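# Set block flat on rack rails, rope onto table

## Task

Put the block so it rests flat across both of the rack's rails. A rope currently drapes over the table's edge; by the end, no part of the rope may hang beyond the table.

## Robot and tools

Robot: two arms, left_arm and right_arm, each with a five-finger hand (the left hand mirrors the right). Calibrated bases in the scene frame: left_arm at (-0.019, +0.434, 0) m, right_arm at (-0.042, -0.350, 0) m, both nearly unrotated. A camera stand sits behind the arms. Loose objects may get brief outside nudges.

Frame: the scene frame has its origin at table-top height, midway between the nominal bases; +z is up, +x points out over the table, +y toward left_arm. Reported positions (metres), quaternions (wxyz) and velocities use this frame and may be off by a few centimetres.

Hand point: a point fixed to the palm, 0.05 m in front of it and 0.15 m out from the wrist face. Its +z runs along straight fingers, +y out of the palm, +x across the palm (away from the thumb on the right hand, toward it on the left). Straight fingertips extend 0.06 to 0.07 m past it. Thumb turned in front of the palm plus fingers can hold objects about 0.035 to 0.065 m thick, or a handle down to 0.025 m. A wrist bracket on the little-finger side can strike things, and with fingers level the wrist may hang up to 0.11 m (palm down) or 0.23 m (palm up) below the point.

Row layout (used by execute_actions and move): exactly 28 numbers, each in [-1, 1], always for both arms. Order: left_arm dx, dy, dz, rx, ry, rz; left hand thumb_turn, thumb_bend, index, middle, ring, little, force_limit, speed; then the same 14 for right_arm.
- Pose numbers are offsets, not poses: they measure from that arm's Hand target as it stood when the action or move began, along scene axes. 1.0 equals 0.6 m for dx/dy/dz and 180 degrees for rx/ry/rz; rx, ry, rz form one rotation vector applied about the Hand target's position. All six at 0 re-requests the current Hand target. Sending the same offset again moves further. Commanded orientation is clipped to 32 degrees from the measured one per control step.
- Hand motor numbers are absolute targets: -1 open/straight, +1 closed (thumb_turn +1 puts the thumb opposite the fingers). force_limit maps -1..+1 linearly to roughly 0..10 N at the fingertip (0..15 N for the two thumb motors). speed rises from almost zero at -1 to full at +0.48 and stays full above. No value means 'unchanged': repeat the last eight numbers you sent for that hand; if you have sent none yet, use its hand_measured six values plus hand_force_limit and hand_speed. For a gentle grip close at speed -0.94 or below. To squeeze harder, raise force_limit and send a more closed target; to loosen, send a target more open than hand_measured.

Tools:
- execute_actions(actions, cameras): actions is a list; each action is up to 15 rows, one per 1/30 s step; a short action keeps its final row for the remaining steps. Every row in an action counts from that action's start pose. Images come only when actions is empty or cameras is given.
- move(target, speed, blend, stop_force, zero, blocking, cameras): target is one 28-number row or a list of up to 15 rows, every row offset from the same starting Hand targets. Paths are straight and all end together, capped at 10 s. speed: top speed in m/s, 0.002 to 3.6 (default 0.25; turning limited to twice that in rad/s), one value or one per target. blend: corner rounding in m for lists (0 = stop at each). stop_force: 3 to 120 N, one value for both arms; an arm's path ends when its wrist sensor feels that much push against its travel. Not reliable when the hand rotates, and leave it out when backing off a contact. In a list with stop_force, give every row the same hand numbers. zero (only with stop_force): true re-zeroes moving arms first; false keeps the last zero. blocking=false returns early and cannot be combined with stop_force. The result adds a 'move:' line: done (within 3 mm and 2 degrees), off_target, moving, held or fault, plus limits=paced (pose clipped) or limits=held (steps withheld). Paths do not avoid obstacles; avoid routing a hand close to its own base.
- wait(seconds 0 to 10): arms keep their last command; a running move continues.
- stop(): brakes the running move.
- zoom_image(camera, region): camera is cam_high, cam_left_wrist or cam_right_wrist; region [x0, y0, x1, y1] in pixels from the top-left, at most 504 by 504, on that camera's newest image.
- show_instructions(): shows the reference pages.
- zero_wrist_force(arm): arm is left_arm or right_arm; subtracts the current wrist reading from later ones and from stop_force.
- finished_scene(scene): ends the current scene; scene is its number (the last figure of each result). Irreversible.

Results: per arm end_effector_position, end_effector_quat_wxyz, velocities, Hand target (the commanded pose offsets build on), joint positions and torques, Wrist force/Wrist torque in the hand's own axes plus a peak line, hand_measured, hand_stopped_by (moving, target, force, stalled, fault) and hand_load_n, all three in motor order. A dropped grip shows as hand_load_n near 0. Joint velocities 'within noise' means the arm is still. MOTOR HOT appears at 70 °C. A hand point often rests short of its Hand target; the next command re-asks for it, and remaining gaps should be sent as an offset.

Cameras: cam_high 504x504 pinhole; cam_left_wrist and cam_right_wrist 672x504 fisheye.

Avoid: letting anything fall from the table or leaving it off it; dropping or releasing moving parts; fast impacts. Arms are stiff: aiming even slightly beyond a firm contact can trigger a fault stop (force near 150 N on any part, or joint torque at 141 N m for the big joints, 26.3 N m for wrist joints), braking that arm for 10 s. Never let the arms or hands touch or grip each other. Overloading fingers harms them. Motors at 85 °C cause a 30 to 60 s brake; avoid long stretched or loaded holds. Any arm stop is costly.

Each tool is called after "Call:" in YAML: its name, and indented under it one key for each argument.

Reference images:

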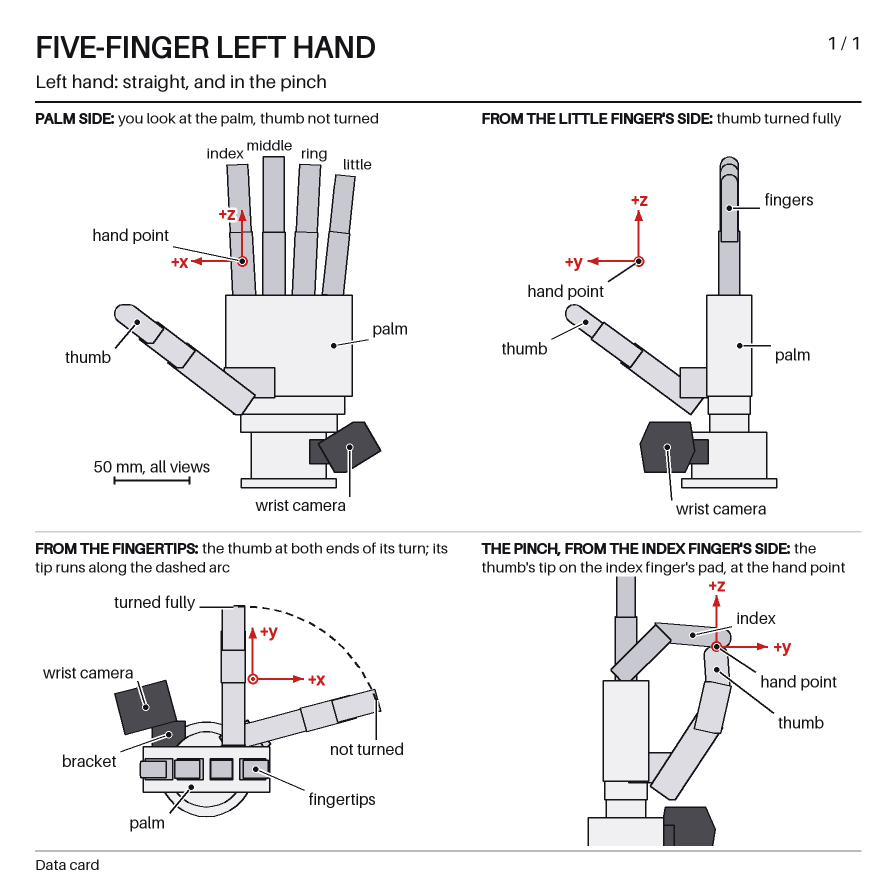

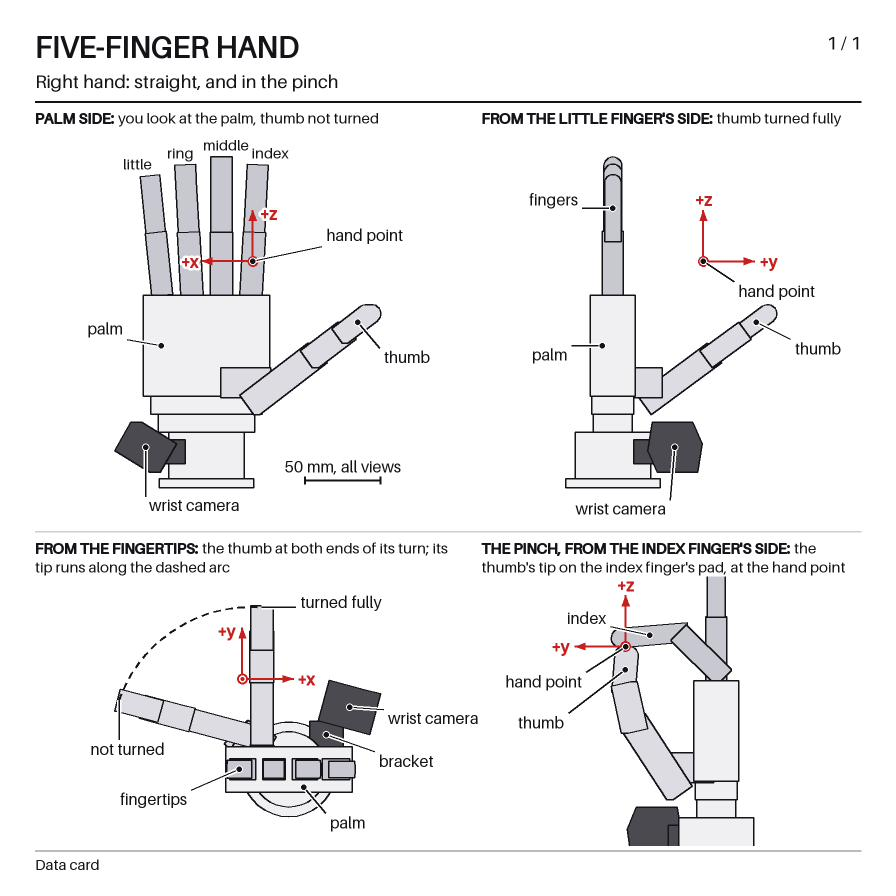

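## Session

Call:
execute_actions:
  actions: []
  cameras: ["all"]

Scene clock: 0.00 s.
left_arm: end_effector_position=(+0.1482, +0.1950, +0.2338) hand_measured=(-1.000, -1.000, -1.000, -1.000, -1.000, -1.000) hand_load_n=(+0.0, -0.5, +0.0, +0.0, +0.0, +0.0) hand_stopped_by=(target, target, target, target, target, target) hand_force_limit=0.00 hand_speed=-0.80 end_effector_quat_wxyz=(-0.132, -0.033, +0.893, +0.429) | right_arm: end_effector_position=(+0.5139, -0.4197, +0.3811) hand_measured=(-1.000, -1.000, -1.000, -1.000, -1.000, -1.000) hand_load_n=(+0.0, +0.0, +0.0, +0.0, +0.0, +0.0) hand_stopped_by=(target, target, target, target, target, target) hand_force_limit=0.00 hand_speed=-0.80 end_effector_quat_wxyz=(-0.005, +0.858, +0.514, +0.010)
Joint positions: left_arm=[2.321 -2.247 -1.557 1.348 -1.913 3.672] | right_arm=[-0.329 -1.031 0.758 1.837 1.548 0.191]
Joint velocities: within noise
Joint torques (N m): no reading
Motor temperatures (°C): left_arm=[33 37 34 36 38 35] | right_arm=[31 33 27 37 38 35]
Wrist force (N): no reading
Wrist torque (N m): no reading
Wrist force, peak (N): no reading
Hand target: left_arm +0.1482, +0.1950, +0.2338; -0.132, -0.033, +0.893, +0.429 | right_arm +0.5139, -0.4197, +0.3811; -0.005, +0.858, +0.514, +0.010

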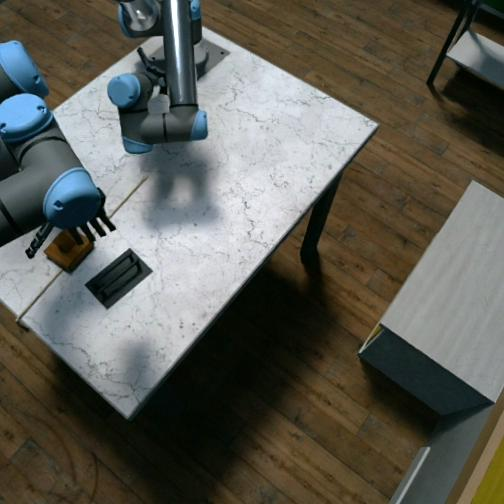

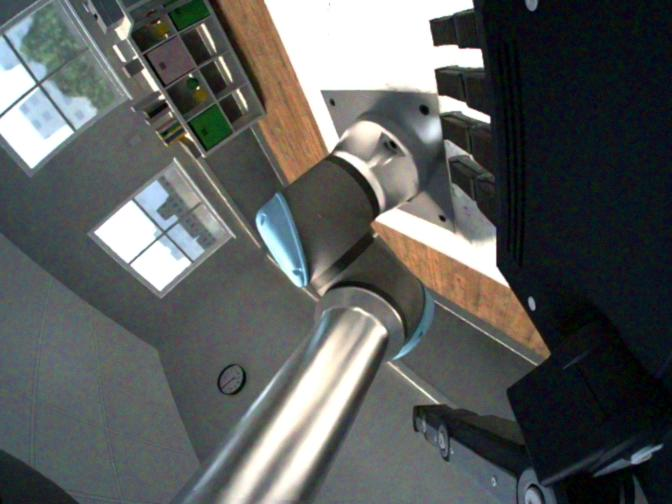

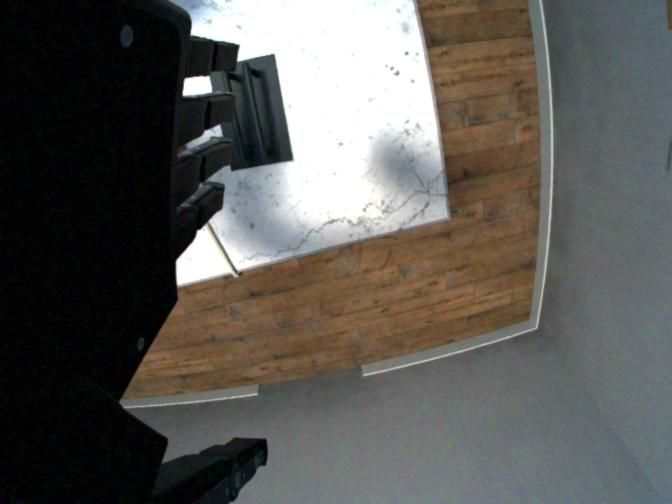

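Call:
zoom_image:
  camera: "cam_high"
  region: [0, 160, 180, 340]

Call:
zoom_image:
  camera: "cam_high"
  region: [0, 290, 60, 350]

Scaled by 2.800 from the camera's 504x504 image, which has a finer 720x720 frame.

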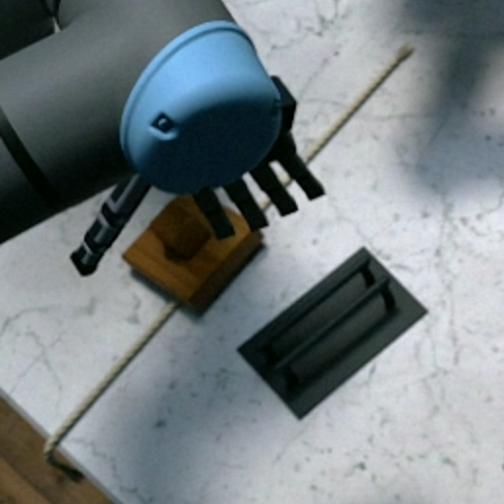

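Scaled by 8.400 from the camera's 504x504 image, which has a finer 720x720 frame.

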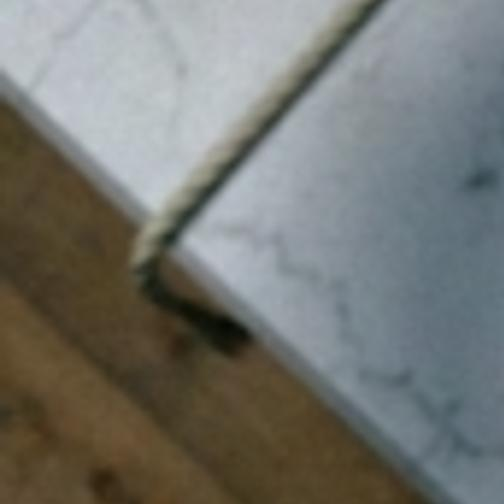

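Call:
move:
  target: [0.1667,0.3333,0.2833,0,0,0,-1,-1,-1,-1,-1,-1,0,-0.8,-0.4462,0.3467,-0.4352,0.0268,0.1677,0.1834,1,-1,0.3,0.3,1,1,0,0.3]
  speed: 0.3
  cameras: ["cam_high","cam_right_wrist"]

Call:
zoom_image:
  camera: "cam_right_wrist"
  region: [180, 60, 560, 440]

Scene clock: 47.70 s.
left_arm: end_effector_position=(+0.1729, +0.2446, +0.2770) hand_measured=(-1.000, -1.000, -1.000, -1.000, -1.000, -1.000) hand_load_n=(+0.0, +0.0, +0.0, +0.0, +0.5, +0.0) hand_stopped_by=(target, target, target, target, target, target) hand_force_limit=0.00 hand_speed=-0.80 end_effector_quat_wxyz=(-0.133, -0.033, +0.892, +0.430) | right_arm: end_effector_position=(+0.3956, -0.3278, +0.2657) hand_measured=(+1.000, -1.000, +0.300, +0.300, +1.000, +1.000) hand_load_n=(+0.0, +0.0, +0.0, +0.0, +0.5, +0.0) hand_stopped_by=(target, target, target, target, target, target) hand_force_limit=0.00 hand_speed=0.30 end_effector_quat_wxyz=(-0.082, +0.781, +0.614, -0.080)
Joint positions: left_arm=[2.428 -2.132 -1.621 1.323 -1.996 3.745] | right_arm=[-0.2 -1.24 1.407 1.634 1.58 0.068]
Joint torques (N m): left_arm=[-11.23 32.76 21.31 -1.05 1.27 -1.09] | right_arm=[13.06 -46.54 -9.2 1.53 1.01 -2.33]
Wrist force (N): left_arm=[0.1 -0.2 0.3] | right_arm=[0.2 -0.3 -0.3]
Wrist torque (N m): left_arm=[-0.06 -0.03 0.05] | right_arm=[-0.02 -0.03 0.12]
Wrist force, peak (N): left_arm=[-1.5 4.3 0.9] | right_arm=[-0.3 1.1 -0.4]
Hand target: left_arm +0.1729, +0.2446, +0.2769; -0.133, -0.033, +0.892, +0.430 (not the last commanded pose) | right_arm +0.3955, -0.3277, +0.2656; -0.082, +0.781, +0.614, -0.080 (not the last commanded pose)
Off the commanded pose: left_arm 0.211 m, 0 deg | right_arm 0.239 m, 25 deg.
move: held (left_arm; a check stopped the path), off_target (right_arm; braked when a check withheld steps of left_arm); limits=held
pose unreachable (left arm): on one or more control steps of this call, first in action 0 (counted from 0), this arm could not follow its commanded pose, so it was not sent that pose on those steps. It may still have moved: this result reports where it is.
cause: moving toward the commanded pose would bring two parts of the arm too close to each other (joints 4 (wrist 1) to 6 (wrist 3) lie between them).
Images, in order (width x height): cam_high 504x504, cam_right_wrist 672x504.

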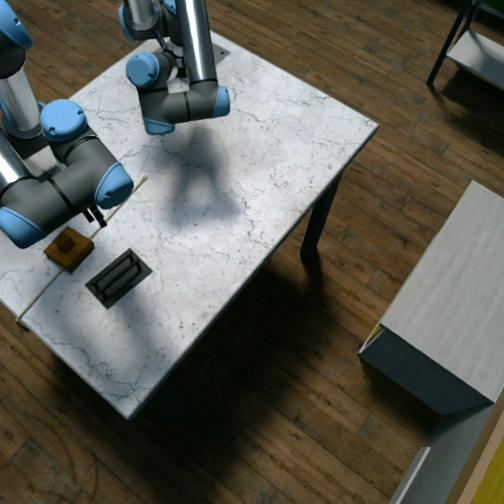

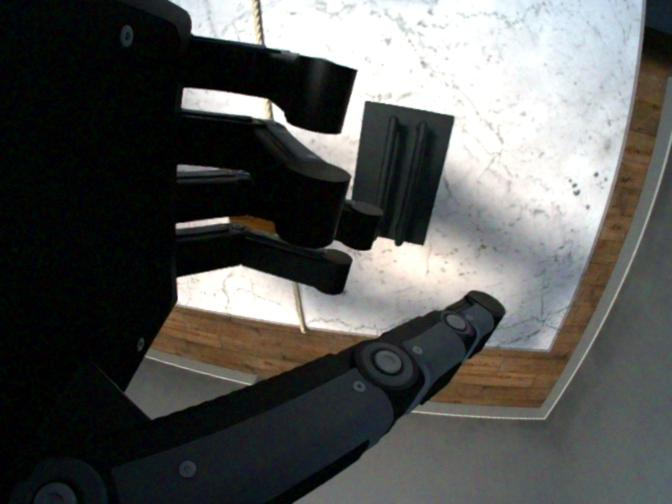

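Scaled by 1.326 from the camera's 672x504 image, which has a finer 960x720 frame.

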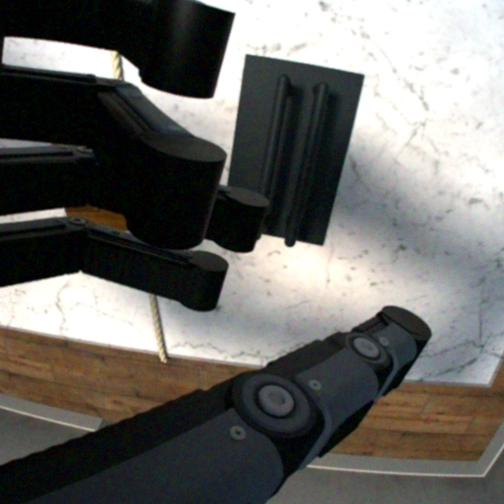

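Call:
move:
  target:
    - [0.0708,0.0942,-0.033,0,0,0.0833,-1,-1,-1,-1,-1,-1,0,-0.8,-0.0829,0.0644,-0.0809,0.005,0.0312,0.0342,1,-1,0.3,0.3,1,1,0,0.3]
    - [0.1148,0.2028,-0.033,0,0,0.1667,-1,-1,-1,-1,-1,-1,0,-0.8,-0.1659,0.1289,-0.1618,0.01,0.0625,0.0683,1,-1,0.3,0.3,1,1,0,0.3]
    - [0.1292,0.3192,-0.033,0,0,0.25,-1,-1,-1,-1,-1,-1,0,-0.8,-0.2488,0.1933,-0.2427,0.015,0.0937,0.1025,1,-1,0.3,0.3,1,1,0,0.3]
  speed: 0.25
  blend: [0.03,0.03,0]
  cameras: ["cam_high","cam_right_wrist"]

Call:
zoom_image:
  camera: "cam_right_wrist"
  region: [180, 60, 560, 440]

Scene clock: 79.27 s.
left_arm: end_effector_position=(+0.2504, +0.4360, +0.2571) hand_measured=(-1.000, -1.000, -1.000, -1.000, -1.000, -1.000) hand_load_n=(+0.0, +0.0, +0.0, +0.0, +0.0, +0.0) hand_stopped_by=(target, target, target, target, target, target) hand_force_limit=0.00 hand_speed=-0.80 end_effector_quat_wxyz=(-0.287, -0.372, +0.812, +0.347) | right_arm: end_effector_position=(+0.2463, -0.2118, +0.1201) hand_measured=(+1.000, -1.000, +0.300, +0.300, +1.000, +1.000) hand_load_n=(+0.0, +0.0, +0.0, +0.0, +0.0, +0.0) hand_stopped_by=(target, target, target, target, target, target) hand_force_limit=0.00 hand_speed=0.30 end_effector_quat_wxyz=(-0.175, +0.650, +0.714, -0.191)
Joint positions: left_arm=[3.214 -2.159 -1.636 1.366 -1.996 3.746] | right_arm=[0.085 -1.202 1.867 1.43 1.559 0.018]
Joint torques (N m): left_arm=[11.43 33.53 22.33 -4.44 -2.06 1.76] | right_arm=[13.27 -17.44 -4.73 1.42 -1.99 2.62]
Wrist force (N): left_arm=[0.4 0.0 0.3] | right_arm=[0.2 -0.7 0.0]
Wrist torque (N m): left_arm=[-0.01 -0.06 -0.08] | right_arm=[-0.12 -0.04 -0.04]
Wrist force, peak (N): left_arm=[0.8 -0.7 -0.3] | right_arm=[0.5 -0.8 0.6]
Hand target: left_arm +0.2505, +0.4361, +0.2571; -0.287, -0.372, +0.812, +0.346 | right_arm +0.2462, -0.2117, +0.1200; -0.175, +0.650, +0.714, -0.191
Off the commanded pose: left_arm 0.000 m, 0 deg | right_arm 0.000 m, 0 deg.
move: done
Images, in order (width x height): cam_high 504x504, cam_right_wrist 672x504.

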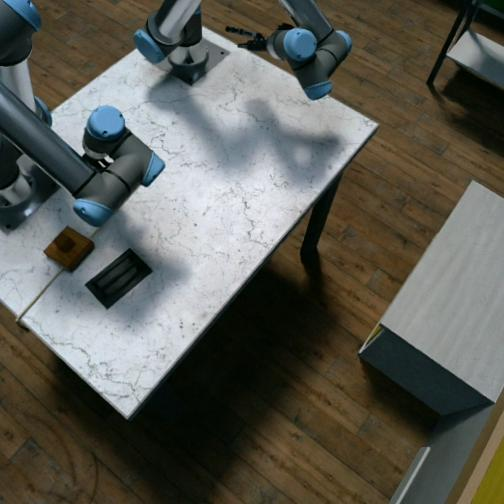

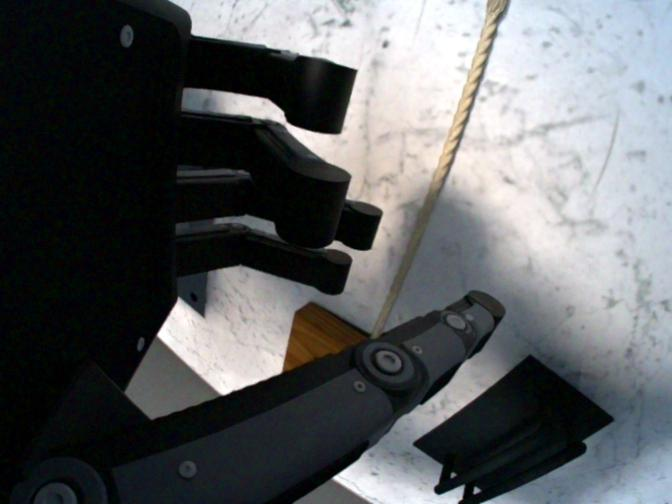

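Scaled by 1.326 from the camera's 672x504 image, which has a finer 960x720 frame.

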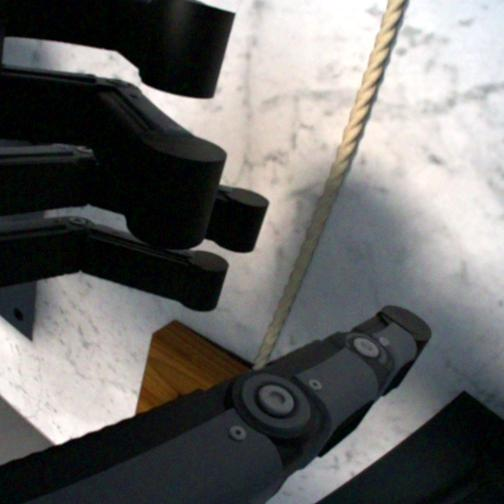

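Call:
move:
  target: [0,0,0,0,0,0,-1,-1,-1,-1,-1,-1,0,-0.8,0,0,-0.15,0,0,0,1,-1,0.3,0.3,1,1,0,0.3]
  speed: 0.15
  cameras: []

Call:
move:
  target: [0,0,0,0,0,0,-1,-1,-1,-1,-1,-1,0,-0.8,0,0,-0.06,0,0,0,1,-1,0.3,0.3,1,1,0,0.3]
  speed: 0.02
  stop_force: 3
  cameras: ["cam_right_wrist"]

Call:
zoom_image:
  camera: "cam_right_wrist"
  region: [180, 60, 560, 440]

Scene clock: 92.47 s.
left_arm: end_effector_position=(+0.2505, +0.4361, +0.2571) hand_measured=(-1.000, -1.000, -1.000, -1.000, -1.000, -1.000) hand_load_n=(+0.0, +0.0, +0.0, +0.0, +0.0, +0.0) hand_stopped_by=(target, target, target, target, target, target) hand_force_limit=0.00 hand_speed=-0.80 end_effector_quat_wxyz=(-0.287, -0.372, +0.812, +0.346) | right_arm: end_effector_position=(+0.2462, -0.2117, +0.0301) hand_measured=(+1.000, -1.000, +0.300, +0.300, +1.000, +1.000) hand_load_n=(+0.0, +0.0, +0.0, +0.0, +0.0, +0.0) hand_stopped_by=(target, target, target, target, target, target) hand_force_limit=0.00 hand_speed=0.30 end_effector_quat_wxyz=(-0.175, +0.650, +0.714, -0.191)
Joint positions: left_arm=[3.215 -2.159 -1.636 1.366 -1.996 3.746] | right_arm=[0.085 -1.046 1.929 1.211 1.559 0.018]
Joint torques (N m): left_arm=[12.1 32.64 20.81 -4.41 -2.21 1.81] | right_arm=[12.09 -23 -1.67 1.65 -0.1 2.13]
Wrist force (N): left_arm=[0.4 -0.2 0.3] | right_arm=[0.3 -0.7 0.3]
Wrist torque (N m): left_arm=[-0.03 -0.06 -0.07] | right_arm=[-0.13 -0.06 -0.03]
Wrist force, peak (N): left_arm=[0.6 0.2 0.0] | right_arm=[0.4 -0.7 0.8]
Hand target: left_arm +0.2505, +0.4361, +0.2571; -0.287, -0.372, +0.812, +0.346 | right_arm +0.2462, -0.2117, +0.0300; -0.175, +0.650, +0.714, -0.191
Off the commanded pose: left_arm 0.000 m, 0 deg | right_arm 0.000 m, 0 deg.
move: done
No camera images: "cameras" was empty.

Scene clock: 94.70 s.
left_arm: end_effector_position=(+0.2505, +0.4361, +0.2571) hand_measured=(-1.000, -1.000, -1.000, -1.000, -1.000, -1.000) hand_load_n=(+0.0, +0.0, +0.0, +0.0, +0.0, +0.0) hand_stopped_by=(target, target, target, target, target, target) hand_force_limit=0.00 hand_speed=-0.80 end_effector_quat_wxyz=(-0.287, -0.372, +0.812, +0.346) | right_arm: end_effector_position=(+0.2462, -0.2117, +0.0098) hand_measured=(+1.000, -1.000, +0.300, +0.300, +1.000, +1.000) hand_load_n=(+0.0, +0.0, +0.0, -1.5, +0.0, +0.0) hand_stopped_by=(target, target, target, target, target, target) hand_force_limit=0.00 hand_speed=0.30 end_effector_quat_wxyz=(-0.175, +0.650, +0.714, -0.191)
Joint positions: left_arm=[3.215 -2.159 -1.636 1.366 -1.996 3.746] | right_arm=[0.085 -1.005 1.937 1.164 1.559 0.018]
Joint torques (N m): left_arm=[11.88 33.56 21.76 -4.46 -1.96 1.83] | right_arm=[9.41 -47.16 -20.94 4.49 1.37 2.21]
Wrist force (N): left_arm=[0.2 -0.1 0.0] | right_arm=[0.3 -0.9 -0.7]
Wrist torque (N m): left_arm=[-0.02 -0.04 -0.08] | right_arm=[-0.14 -0.05 -0.04]
Wrist force, peak (N): left_arm=[0.6 0.1 0.1] | right_arm=[0.3 -10.1 -6.0]
Hand target: left_arm +0.2505, +0.4361, +0.2571; -0.287, -0.372, +0.812, +0.346 | right_arm +0.2462, -0.2117, +0.0098; -0.175, +0.650, +0.714, -0.191 (not the last commanded pose)
Off the commanded pose: left_arm 0.000 m, 0 deg | right_arm 0.016 m, 0 deg.
move: contact (right_arm)
Images, in order (width x height): cam_right_wrist 672x504.

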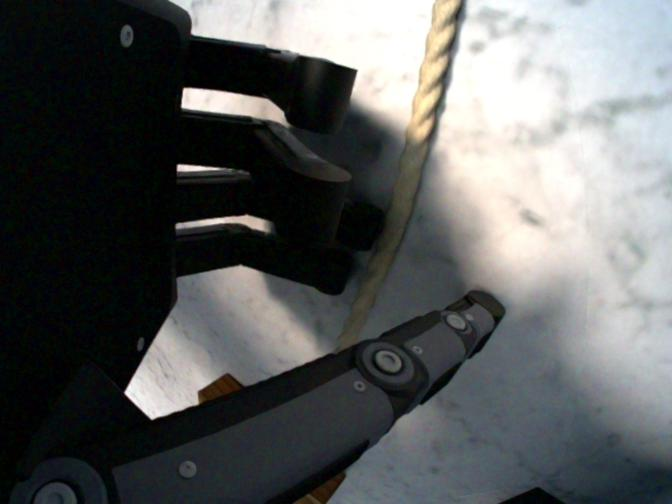

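Scaled by 1.326 from the camera's 672x504 image, which has a finer 960x720 frame.

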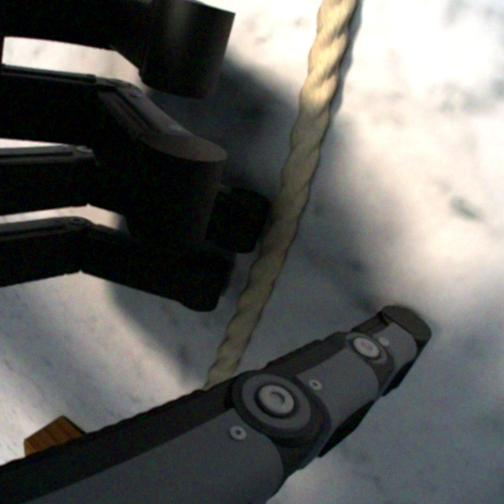

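Call:
move:
  target: [0,0,0,0,0,0,-1,-1,-1,-1,-1,-1,0,-0.8,0,0,0.0012,0,0,0,1,0.15,0.3,0.3,1,1,0.05,-0.91]
  speed: 0.02
  cameras: ["cam_right_wrist"]

Call:
zoom_image:
  camera: "cam_right_wrist"
  region: [180, 60, 560, 440]

Scene clock: 104.27 s.
left_arm: end_effector_position=(+0.2505, +0.4361, +0.2571) hand_measured=(-1.000, -1.000, -1.000, -1.000, -1.000, -1.000) hand_load_n=(+0.0, +0.0, +0.0, +0.0, +0.0, +0.0) hand_stopped_by=(target, target, target, target, target, target) hand_force_limit=0.00 hand_speed=-0.80 end_effector_quat_wxyz=(-0.287, -0.372, +0.812, +0.346) | right_arm: end_effector_position=(+0.2462, -0.2117, +0.0105) hand_measured=(+1.000, -0.360, +0.300, +0.300, +1.000, +1.000) hand_load_n=(+2.0, +8.0, +0.0, +7.0, +0.0, +0.0) hand_stopped_by=(target, force, target, target, target, target) hand_force_limit=0.05 hand_speed=-0.91 end_effector_quat_wxyz=(-0.175, +0.650, +0.714, -0.191)
Joint positions: left_arm=[3.215 -2.159 -1.636 1.366 -1.996 3.746] | right_arm=[0.085 -1.007 1.936 1.166 1.559 0.018]
Joint torques (N m): left_arm=[12.5 34.2 21.62 -4.42 -1.66 1.74] | right_arm=[9.22 -47.68 -21.15 4.6 1.23 2.13]
Wrist force (N): left_arm=[0.4 0.2 0.0] | right_arm=[0.4 -0.5 0.1]
Wrist torque (N m): left_arm=[0.03 -0.07 -0.08] | right_arm=[-0.08 -0.07 -0.03]
Wrist force, peak (N): left_arm=[0.6 -0.4 -0.2] | right_arm=[0.5 -0.9 -1.1]
Hand target: left_arm +0.2505, +0.4361, +0.2571; -0.287, -0.372, +0.812, +0.346 | right_arm +0.2462, -0.2117, +0.0105; -0.175, +0.650, +0.714, -0.191
Off the commanded pose: left_arm 0.000 m, 0 deg | right_arm 0.000 m, 0 deg.
move: done
Images, in order (width x height): cam_right_wrist 672x504.

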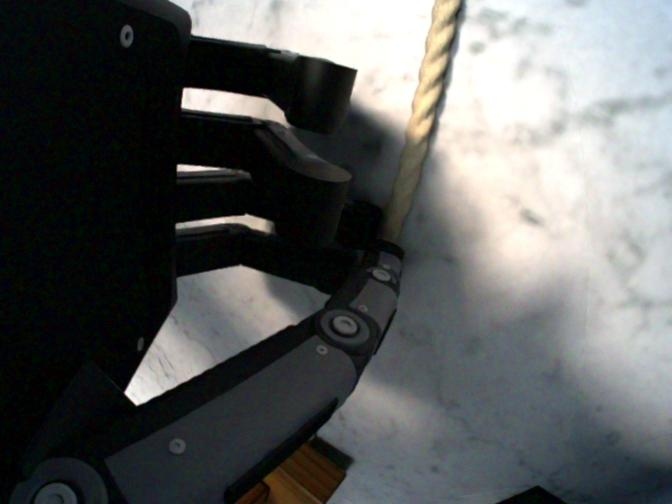

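Scaled by 1.326 from the camera's 672x504 image, which has a finer 960x720 frame.

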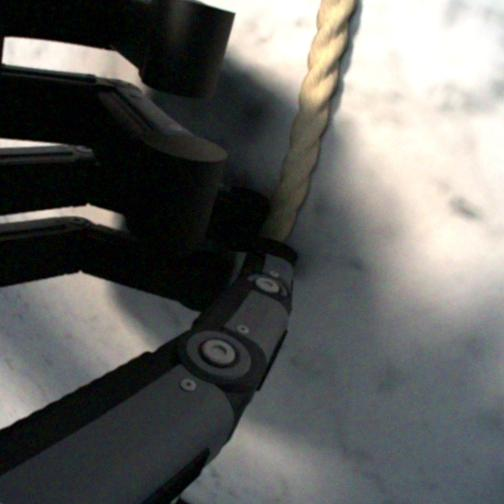

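Call:
move:
  target:
    - [0,0,0,0,0,0,-1,-1,-1,-1,-1,-1,0,-0.8,-0.005,0.05,0.035,0,0,0,1,0.15,0.3,0.3,1,1,0.05,-0.91]
    - [0,0,0,0,0,0,-1,-1,-1,-1,-1,-1,0,-0.8,-0.03,0.3667,0.035,0,0,0,1,0.15,0.3,0.3,1,1,0.05,-0.91]
  speed: 0.09
  blend: [0.01,0]
  cameras: ["cam_high","cam_right_wrist"]

Call:
zoom_image:
  camera: "cam_high"
  region: [0, 160, 180, 340]

Scene clock: 114.43 s.
left_arm: end_effector_position=(+0.2505, +0.4361, +0.2571) hand_measured=(-1.000, -1.000, -1.000, -1.000, -1.000, -1.000) hand_load_n=(+0.0, +0.0, +0.0, +0.0, +0.0, +0.0) hand_stopped_by=(target, target, target, target, target, target) hand_force_limit=0.00 hand_speed=-0.80 end_effector_quat_wxyz=(-0.287, -0.372, +0.812, +0.346) | right_arm: end_effector_position=(+0.2282, +0.0082, +0.0315) hand_measured=(+1.000, -0.360, +0.300, +0.300, +1.000, +1.000) hand_load_n=(+2.0, +7.5, +0.0, +7.0, +0.0, +0.0) hand_stopped_by=(target, force, target, target, target, target) hand_force_limit=0.05 hand_speed=-0.91 end_effector_quat_wxyz=(-0.175, +0.650, +0.714, -0.191)
Joint positions: left_arm=[3.215 -2.159 -1.636 1.366 -1.996 3.746] | right_arm=[0.573 -0.834 1.504 1.367 1.323 0.449]
Joint torques (N m): left_arm=[12.41 33.54 21.38 -4.43 -1.55 1.48] | right_arm=[13.34 -32.96 -23.71 4.75 -2.35 2.35]
Wrist force (N): left_arm=[0.6 -0.2 0.2] | right_arm=[0.0 -0.6 -0.2]
Wrist torque (N m): left_arm=[-0.04 -0.09 -0.06] | right_arm=[-0.08 -0.08 -0.07]
Wrist force, peak (N): left_arm=[0.6 0.1 0.2] | right_arm=[0.5 -1.2 0.2]
Hand target: left_arm +0.2505, +0.4361, +0.2571; -0.287, -0.372, +0.812, +0.346 | right_arm +0.2282, +0.0083, +0.0315; -0.175, +0.650, +0.714, -0.191
Off the commanded pose: left_arm 0.000 m, 0 deg | right_arm 0.000 m, 0 deg.
move: done
Images, in order (width x height): cam_high 504x504, cam_right_wrist 672x504.

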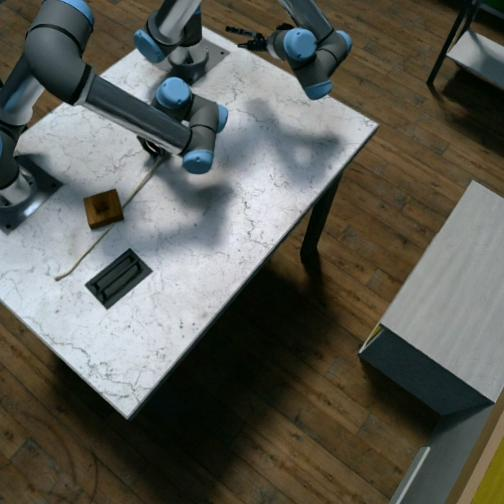

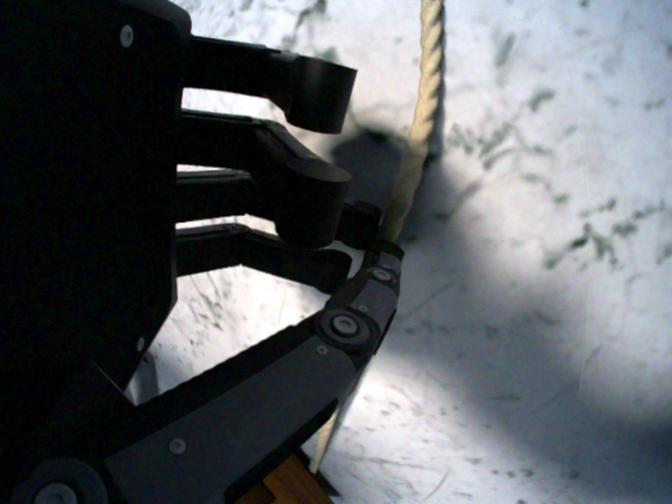

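Scaled by 2.800 from the camera's 504x504 image, which has a finer 720x720 frame.

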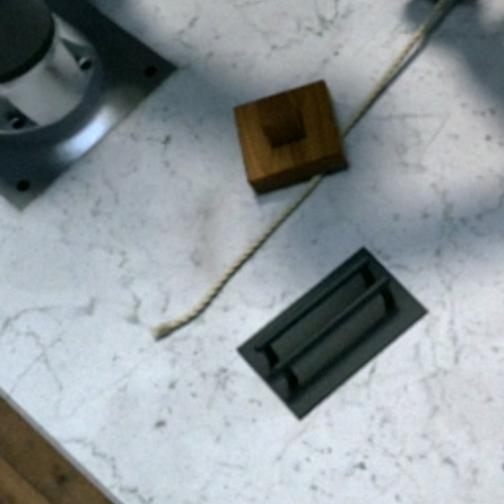

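Call:
move:
  target: [0,0,0,0,0,0,-1,-1,-1,-1,-1,-1,0,-0.8,0,0,-0.0325,0,0,0,1,0.15,0.3,0.3,1,1,0.05,-0.91]
  speed: 0.06
  cameras: []

Call:
move:
  target: [0,0,0,0,0,0,-1,-1,-1,-1,-1,-1,0,-0.8,0,0,0,0,0,0,1,-0.9,0.3,0.3,1,1,0.05,-0.5]
  speed: 0.06
  cameras: ["cam_right_wrist"]

Call:
move:
  target:
    - [0,0,0,0,0,0,-1,-1,-1,-1,-1,-1,0,-0.8,0,0,0.15,0,0,0,1,-0.9,0.3,0.3,1,1,0.05,-0.5]
    - [0,0,0,0,0,0,-1,-1,-1,-1,-1,-1,0,-0.8,0.005,-0.3952,0.2608,0.0261,0.11,-0.2052,1,-0.8,-0.25,-0.25,-1,-1,0.05,0.3]
  speed: 0.3
  blend: [0.04,0]
  cameras: ["cam_high","cam_right_wrist"]

Call:
zoom_image:
  camera: "cam_right_wrist"
  region: [370, 100, 590, 320]

Scene clock: 140.97 s.
left_arm: end_effector_position=(+0.2505, +0.4361, +0.2571) hand_measured=(-1.000, -1.000, -1.000, -1.000, -1.000, -1.000) hand_load_n=(+0.0, +0.0, +0.0, +0.0, +0.0, +0.0) hand_stopped_by=(target, target, target, target, target, target) hand_force_limit=0.00 hand_speed=-0.80 end_effector_quat_wxyz=(-0.287, -0.372, +0.812, +0.346) | right_arm: end_effector_position=(+0.2282, +0.0083, +0.0122) hand_measured=(+1.000, -0.360, +0.300, +0.300, +1.000, +1.000) hand_load_n=(+1.5, +8.0, +0.5, +7.0, +0.0, +0.0) hand_stopped_by=(target, force, target, target, target, target) hand_force_limit=0.05 hand_speed=-0.91 end_effector_quat_wxyz=(-0.175, +0.650, +0.714, -0.191)
Joint positions: left_arm=[3.215 -2.159 -1.636 1.366 -1.996 3.746] | right_arm=[0.573 -0.805 1.511 1.331 1.323 0.449]
Joint torques (N m): left_arm=[12.32 33.74 21.98 -4.36 -1.22 1.51] | right_arm=[12.32 -32.56 -4.79 1.5 -1.81 2.02]
Wrist force (N): left_arm=[0.3 -0.1 0.0] | right_arm=[0.5 -0.6 0.2]
Wrist torque (N m): left_arm=[-0.01 -0.06 -0.07] | right_arm=[-0.11 -0.09 -0.08]
Wrist force, peak (N): left_arm=[0.6 0.2 0.4] | right_arm=[0.5 -0.8 0.1]
Hand target: left_arm +0.2505, +0.4361, +0.2571; -0.287, -0.372, +0.812, +0.346 | right_arm +0.2282, +0.0083, +0.0120; -0.175, +0.650, +0.714, -0.191
Off the commanded pose: left_arm 0.000 m, 0 deg | right_arm 0.000 m, 0 deg.
move: done
No camera images: "cameras" was empty.

Scene clock: 142.00 s.
left_arm: end_effector_position=(+0.2505, +0.4361, +0.2571) hand_measured=(-1.000, -1.000, -1.000, -1.000, -1.000, -1.000) hand_load_n=(+0.0, +0.0, +0.0, +0.0, +0.0, +0.0) hand_stopped_by=(target, target, target, target, target, target) hand_force_limit=0.00 hand_speed=-0.80 end_effector_quat_wxyz=(-0.287, -0.372, +0.812, +0.346) | right_arm: end_effector_position=(+0.2282, +0.0083, +0.0120) hand_measured=(+1.000, -0.900, +0.300, +0.300, +1.000, +1.000) hand_load_n=(-0.5, +0.0, +0.0, +0.0, +0.0, +0.0) hand_stopped_by=(target, target, target, target, target, target) hand_force_limit=0.05 hand_speed=-0.50 end_effector_quat_wxyz=(-0.175, +0.650, +0.714, -0.191)
Joint positions: left_arm=[3.215 -2.159 -1.636 1.366 -1.996 3.746] | right_arm=[0.573 -0.804 1.511 1.331 1.323 0.449]
Joint torques (N m): left_arm=[12.41 33.1 20.84 -4.49 -1.23 1.63] | right_arm=[12.04 -33.05 -4.16 1.75 -1.54 2.47]
Wrist force (N): left_arm=[0.3 0.0 0.3] | right_arm=[0.5 -0.5 0.1]
Wrist torque (N m): left_arm=[-0.01 -0.05 -0.07] | right_arm=[-0.08 -0.10 -0.07]
Wrist force, peak (N): left_arm=[0.5 -0.1 0.1] | right_arm=[0.6 -0.8 0.1]
Hand target: left_arm +0.2505, +0.4361, +0.2571; -0.287, -0.372, +0.812, +0.346 | right_arm +0.2282, +0.0083, +0.0120; -0.175, +0.650, +0.714, -0.191
Off the commanded pose: left_arm 0.000 m, 0 deg | right_arm 0.000 m, 0 deg.
move: done
Images, in order (width x height): cam_right_wrist 672x504.

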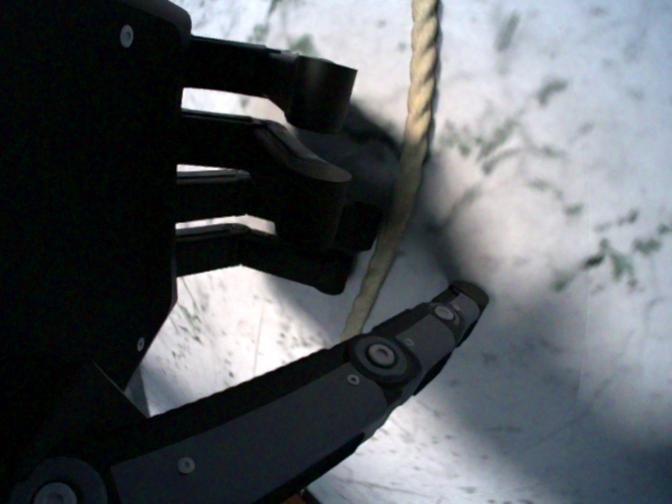

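Scene clock: 145.23 s.
left_arm: end_effector_position=(+0.2505, +0.4361, +0.2571) hand_measured=(-1.000, -1.000, -1.000, -1.000, -1.000, -1.000) hand_load_n=(+0.0, +0.0, +0.0, +0.0, +0.0, +0.0) hand_stopped_by=(target, target, target, target, target, target) hand_force_limit=0.00 hand_speed=-0.80 end_effector_quat_wxyz=(-0.287, -0.372, +0.812, +0.346) | right_arm: end_effector_position=(+0.2312, -0.2288, +0.1685) hand_measured=(+1.000, -0.800, -0.250, -0.250, -1.000, -1.000) hand_load_n=(+0.0, +0.0, +0.0, +0.0, +0.0, +0.0) hand_stopped_by=(target, target, target, target, target, target) hand_force_limit=0.05 hand_speed=0.30 end_effector_quat_wxyz=(-0.370, +0.792, +0.440, -0.204)
Joint positions: left_arm=[3.215 -2.159 -1.636 1.366 -1.996 3.746] | right_arm=[-0.193 -1.164 1.859 1.709 1.271 0.26]
Joint torques (N m): left_arm=[12.14 33.33 21.21 -4.3 -1.25 1.57] | right_arm=[-13.37 -45.01 -7.32 4.25 0.86 -2.34]
Wrist force (N): left_arm=[0.2 -0.2 0.0] | right_arm=[0.3 -0.9 0.0]
Wrist torque (N m): left_arm=[-0.03 -0.04 -0.08] | right_arm=[-0.21 -0.06 0.12]
Wrist force, peak (N): left_arm=[0.6 0.0 0.4] | right_arm=[1.1 -0.9 -0.4]
Hand target: left_arm +0.2505, +0.4361, +0.2571; -0.287, -0.372, +0.812, +0.346 | right_arm +0.2312, -0.2288, +0.1685; -0.370, +0.792, +0.440, -0.204
Off the commanded pose: left_arm 0.000 m, 0 deg | right_arm 0.000 m, 0 deg.
move: done
Images, in order (width x height): cam_high 504x504, cam_right_wrist 672x504.

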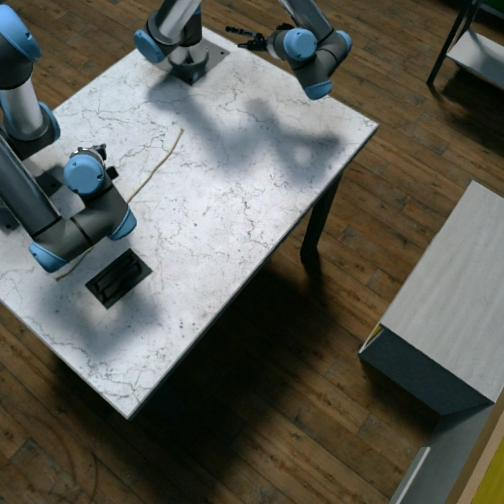

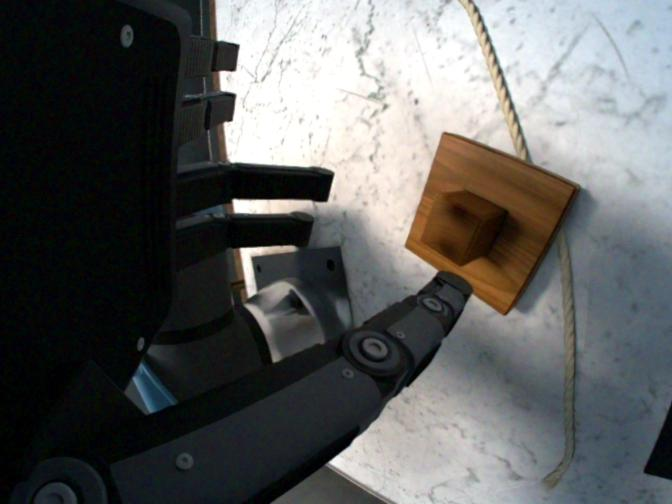

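Scaled by 2.291 from the camera's 672x504 image, which has a finer 960x720 frame.

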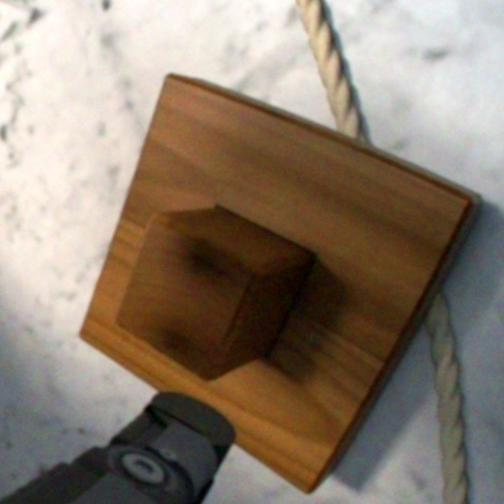

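Call:
move:
  target: [0,0,0,0,0,0,-1,-1,-1,-1,-1,-1,0,-0.8,0.0015,0.0,-0.14,0,0,0,1,-0.8,-0.25,-0.25,-1,-1,0.05,0.3]
  speed: 0.15
  cameras: []

Call:
move:
  target: [0,0,0,0,0,0,-1,-1,-1,-1,-1,-1,0,-0.8,0,0,-0.0458,0,0,0,1,-0.8,-0.25,-0.25,-1,-1,0.05,0.3]
  speed: 0.04
  stop_force: 5
  cameras: ["cam_right_wrist"]

Call:
zoom_image:
  camera: "cam_right_wrist"
  region: [200, 80, 560, 440]

Scene clock: 188.97 s.
left_arm: end_effector_position=(+0.2505, +0.4361, +0.2571) hand_measured=(-1.000, -1.000, -1.000, -1.000, -1.000, -1.000) hand_load_n=(+0.0, +0.0, +0.0, +0.0, +0.0, +0.0) hand_stopped_by=(target, target, target, target, target, target) hand_force_limit=0.00 hand_speed=-0.80 end_effector_quat_wxyz=(-0.287, -0.372, +0.812, +0.346) | right_arm: end_effector_position=(+0.2321, -0.2288, +0.0847) hand_measured=(+1.000, -0.800, -0.250, -0.250, -1.000, -1.000) hand_load_n=(+0.0, +0.0, +0.0, +0.0, +0.0, +0.0) hand_stopped_by=(target, target, target, target, target, target) hand_force_limit=0.05 hand_speed=0.30 end_effector_quat_wxyz=(-0.370, +0.792, +0.439, -0.204)
Joint positions: left_arm=[3.215 -2.159 -1.636 1.366 -1.996 3.746] | right_arm=[-0.193 -1.014 1.908 1.511 1.27 0.26]
Joint torques (N m): left_arm=[12.44 33.65 21.81 -4.45 -0.92 1.54] | right_arm=[13.13 -21.95 -1.77 1.65 -2.26 2.46]
Wrist force (N): left_arm=[0.4 0.2 0.2] | right_arm=[0.5 -1.0 0.3]
Wrist torque (N m): left_arm=[0.02 -0.07 -0.08] | right_arm=[-0.23 -0.08 0.13]
Wrist force, peak (N): left_arm=[0.5 -0.3 0.4] | right_arm=[0.5 -1.5 -0.1]
Hand target: left_arm +0.2505, +0.4361, +0.2571; -0.287, -0.372, +0.812, +0.346 | right_arm +0.2321, -0.2288, +0.0845; -0.370, +0.792, +0.440, -0.204
Off the commanded pose: left_arm 0.000 m, 0 deg | right_arm 0.000 m, 0 deg.
move: done
No camera images: "cameras" was empty.

Scene clock: 190.80 s.
left_arm: end_effector_position=(+0.2505, +0.4361, +0.2571) hand_measured=(-1.000, -1.000, -1.000, -1.000, -1.000, -1.000) hand_load_n=(+0.0, +0.0, +0.0, +0.0, +0.5, +0.0) hand_stopped_by=(target, target, target, target, target, target) hand_force_limit=0.00 hand_speed=-0.80 end_effector_quat_wxyz=(-0.287, -0.372, +0.812, +0.346) | right_arm: end_effector_position=(+0.2321, -0.2288, +0.0570) hand_measured=(+1.000, -0.800, -0.250, -0.250, -1.000, -1.000) hand_load_n=(+0.0, +0.0, +0.0, +0.5, +0.0, +0.0) hand_stopped_by=(target, target, target, target, target, target) hand_force_limit=0.05 hand_speed=0.30 end_effector_quat_wxyz=(-0.370, +0.792, +0.440, -0.204)
Joint positions: left_arm=[3.215 -2.159 -1.636 1.366 -1.996 3.746] | right_arm=[-0.193 -0.959 1.915 1.449 1.27 0.26]
Joint torques (N m): left_arm=[12.32 33.89 20.96 -4.26 -0.89 1.62] | right_arm=[13.34 -23.38 -0.91 1.64 -1.7 2.05]
Wrist force (N): left_arm=[0.3 0.0 0.4] | right_arm=[0.3 -0.8 0.1]
Wrist torque (N m): left_arm=[-0.01 -0.04 -0.08] | right_arm=[-0.20 -0.05 0.14]
Wrist force, peak (N): left_arm=[0.5 0.0 0.5] | right_arm=[0.6 -1.2 0.5]
Hand target: left_arm +0.2505, +0.4361, +0.2571; -0.287, -0.372, +0.812, +0.346 | right_arm +0.2321, -0.2288, +0.0570; -0.370, +0.792, +0.440, -0.204
Off the commanded pose: left_arm 0.000 m, 0 deg | right_arm 0.000 m, 0 deg.
move: done
Images, in order (width x height): cam_right_wrist 672x504.

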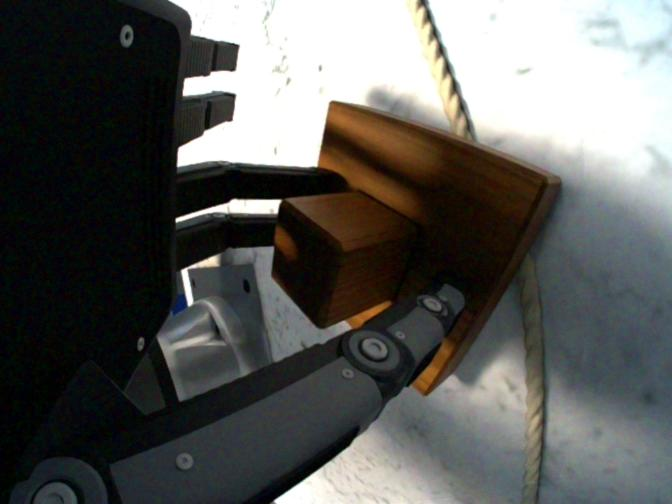

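Scaled by 1.400 from the camera's 672x504 image, which has a finer 960x720 frame.

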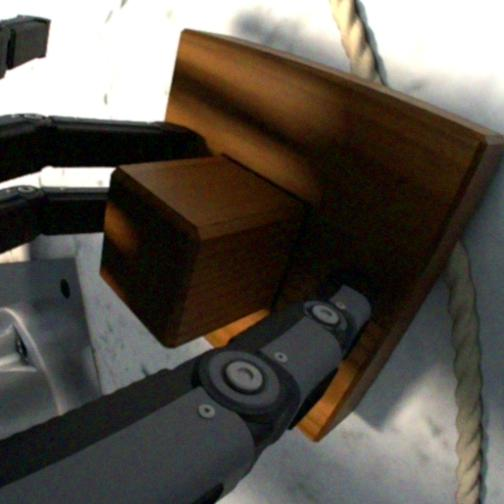

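Call:
move:
  target: [0,0,0,0,0,0,-1,-1,-1,-1,-1,-1,0,-0.8,0,0,0,0,0,0,1,0.3,-0.05,-0.05,-1,-1,-0.05,-0.92]
  speed: 0.04
  cameras: []

Call:
move:
  target: [0,0,0,0,0,0,-1,-1,-1,-1,-1,-1,0,-0.8,0,0,0,0,0,0,1,0.3,0.3,0.3,-1,-1,-0.2,-0.95]
  speed: 0.04
  cameras: ["cam_right_wrist"]

Call:
zoom_image:
  camera: "cam_right_wrist"
  region: [200, 80, 560, 440]

Scene clock: 198.57 s.
left_arm: end_effector_position=(+0.2505, +0.4361, +0.2571) hand_measured=(-1.000, -1.000, -1.000, -1.000, -1.000, -1.000) hand_load_n=(+0.0, -0.5, +0.0, +0.0, +0.0, +0.0) hand_stopped_by=(target, target, target, target, target, target) hand_force_limit=0.00 hand_speed=-0.80 end_effector_quat_wxyz=(-0.287, -0.372, +0.812, +0.346) | right_arm: end_effector_position=(+0.2321, -0.2288, +0.0570) hand_measured=(+1.000, -0.508, -0.050, -0.050, -1.000, -1.000) hand_load_n=(+0.5, +7.5, +0.5, +6.5, +0.0, +0.0) hand_stopped_by=(target, force, target, target, target, target) hand_force_limit=-0.05 hand_speed=-0.92 end_effector_quat_wxyz=(-0.370, +0.792, +0.440, -0.204)
Joint positions: left_arm=[3.215 -2.159 -1.636 1.366 -1.996 3.746] | right_arm=[-0.193 -0.959 1.915 1.449 1.27 0.26]
Joint torques (N m): left_arm=[11.99 33.53 20.31 -4.33 -0.52 1.65] | right_arm=[12.31 -24.32 -3.07 2.82 -1.71 2.49]
Wrist force (N): left_arm=[0.0 -0.4 0.0] | right_arm=[0.5 0.3 1.2]
Wrist torque (N m): left_arm=[-0.05 -0.01 -0.09] | right_arm=[-0.16 -0.10 0.17]
Wrist force, peak (N): left_arm=[0.7 -0.1 0.1] | right_arm=[0.6 -1.5 0.5]
Hand target: left_arm +0.2505, +0.4361, +0.2571; -0.287, -0.372, +0.812, +0.346 | right_arm +0.2321, -0.2288, +0.0570; -0.370, +0.792, +0.440, -0.204
Off the commanded pose: left_arm 0.000 m, 0 deg | right_arm 0.000 m, 0 deg.
move: done
No camera images: "cameras" was empty.

Scene clock: 199.07 s.
left_arm: end_effector_position=(+0.2505, +0.4361, +0.2571) hand_measured=(-1.000, -1.000, -1.000, -1.000, -1.000, -1.000) hand_load_n=(+0.0, -0.5, +0.0, +0.0, +0.0, +0.0) hand_stopped_by=(target, target, target, target, target, target) hand_force_limit=0.00 hand_speed=-0.80 end_effector_quat_wxyz=(-0.287, -0.372, +0.812, +0.346) | right_arm: end_effector_position=(+0.2321, -0.2288, +0.0570) hand_measured=(+1.000, -0.508, -0.038, -0.050, -1.000, -1.000) hand_load_n=(-1.5, +9.0, +4.0, +4.5, -0.5, +0.0) hand_stopped_by=(target, force, force, force, target, target) hand_force_limit=-0.20 hand_speed=-0.95 end_effector_quat_wxyz=(-0.370, +0.792, +0.440, -0.204)
Joint positions: left_arm=[3.215 -2.159 -1.636 1.366 -1.996 3.746] | right_arm=[-0.193 -0.959 1.915 1.449 1.27 0.26]
Joint torques (N m): left_arm=[12.3 33.6 20.72 -4.3 -0.64 1.36] | right_arm=[12.47 -24.93 -3.97 3.16 -1.62 2.48]
Wrist force (N): left_arm=[0.4 -0.2 0.3] | right_arm=[0.4 0.9 1.4]
Wrist torque (N m): left_arm=[-0.04 -0.05 -0.07] | right_arm=[-0.14 -0.10 0.17]
Wrist force, peak (N): left_arm=[0.6 -0.1 0.2] | right_arm=[0.4 0.7 1.6]
Hand target: left_arm +0.2505, +0.4361, +0.2571; -0.287, -0.372, +0.812, +0.346 | right_arm +0.2321, -0.2288, +0.0570; -0.370, +0.792, +0.440, -0.204
Off the commanded pose: left_arm 0.000 m, 0 deg | right_arm 0.000 m, 0 deg.
move: done
Images, in order (width x height): cam_right_wrist 672x504.

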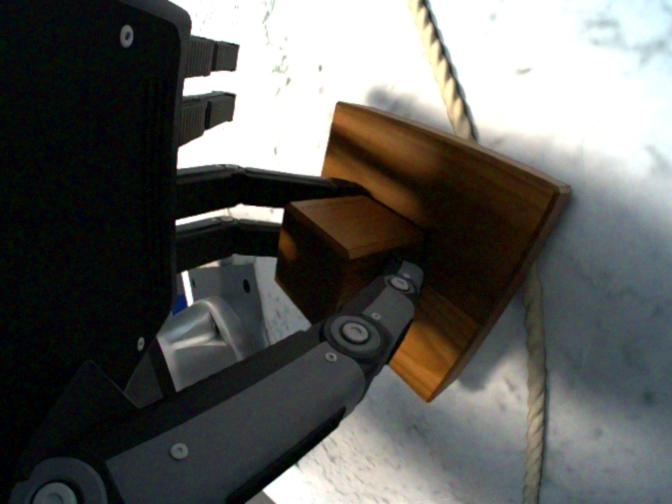

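Scaled by 1.400 from the camera's 672x504 image, which has a finer 960x720 frame.

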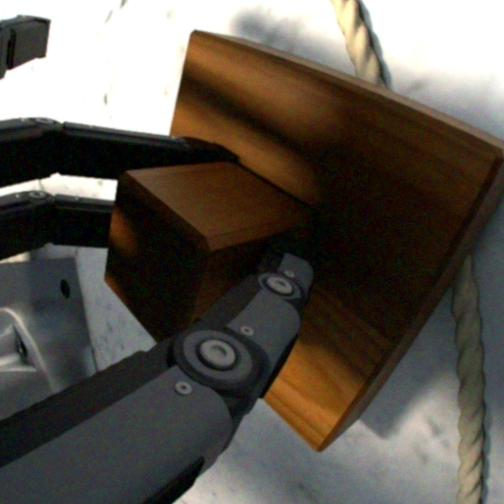

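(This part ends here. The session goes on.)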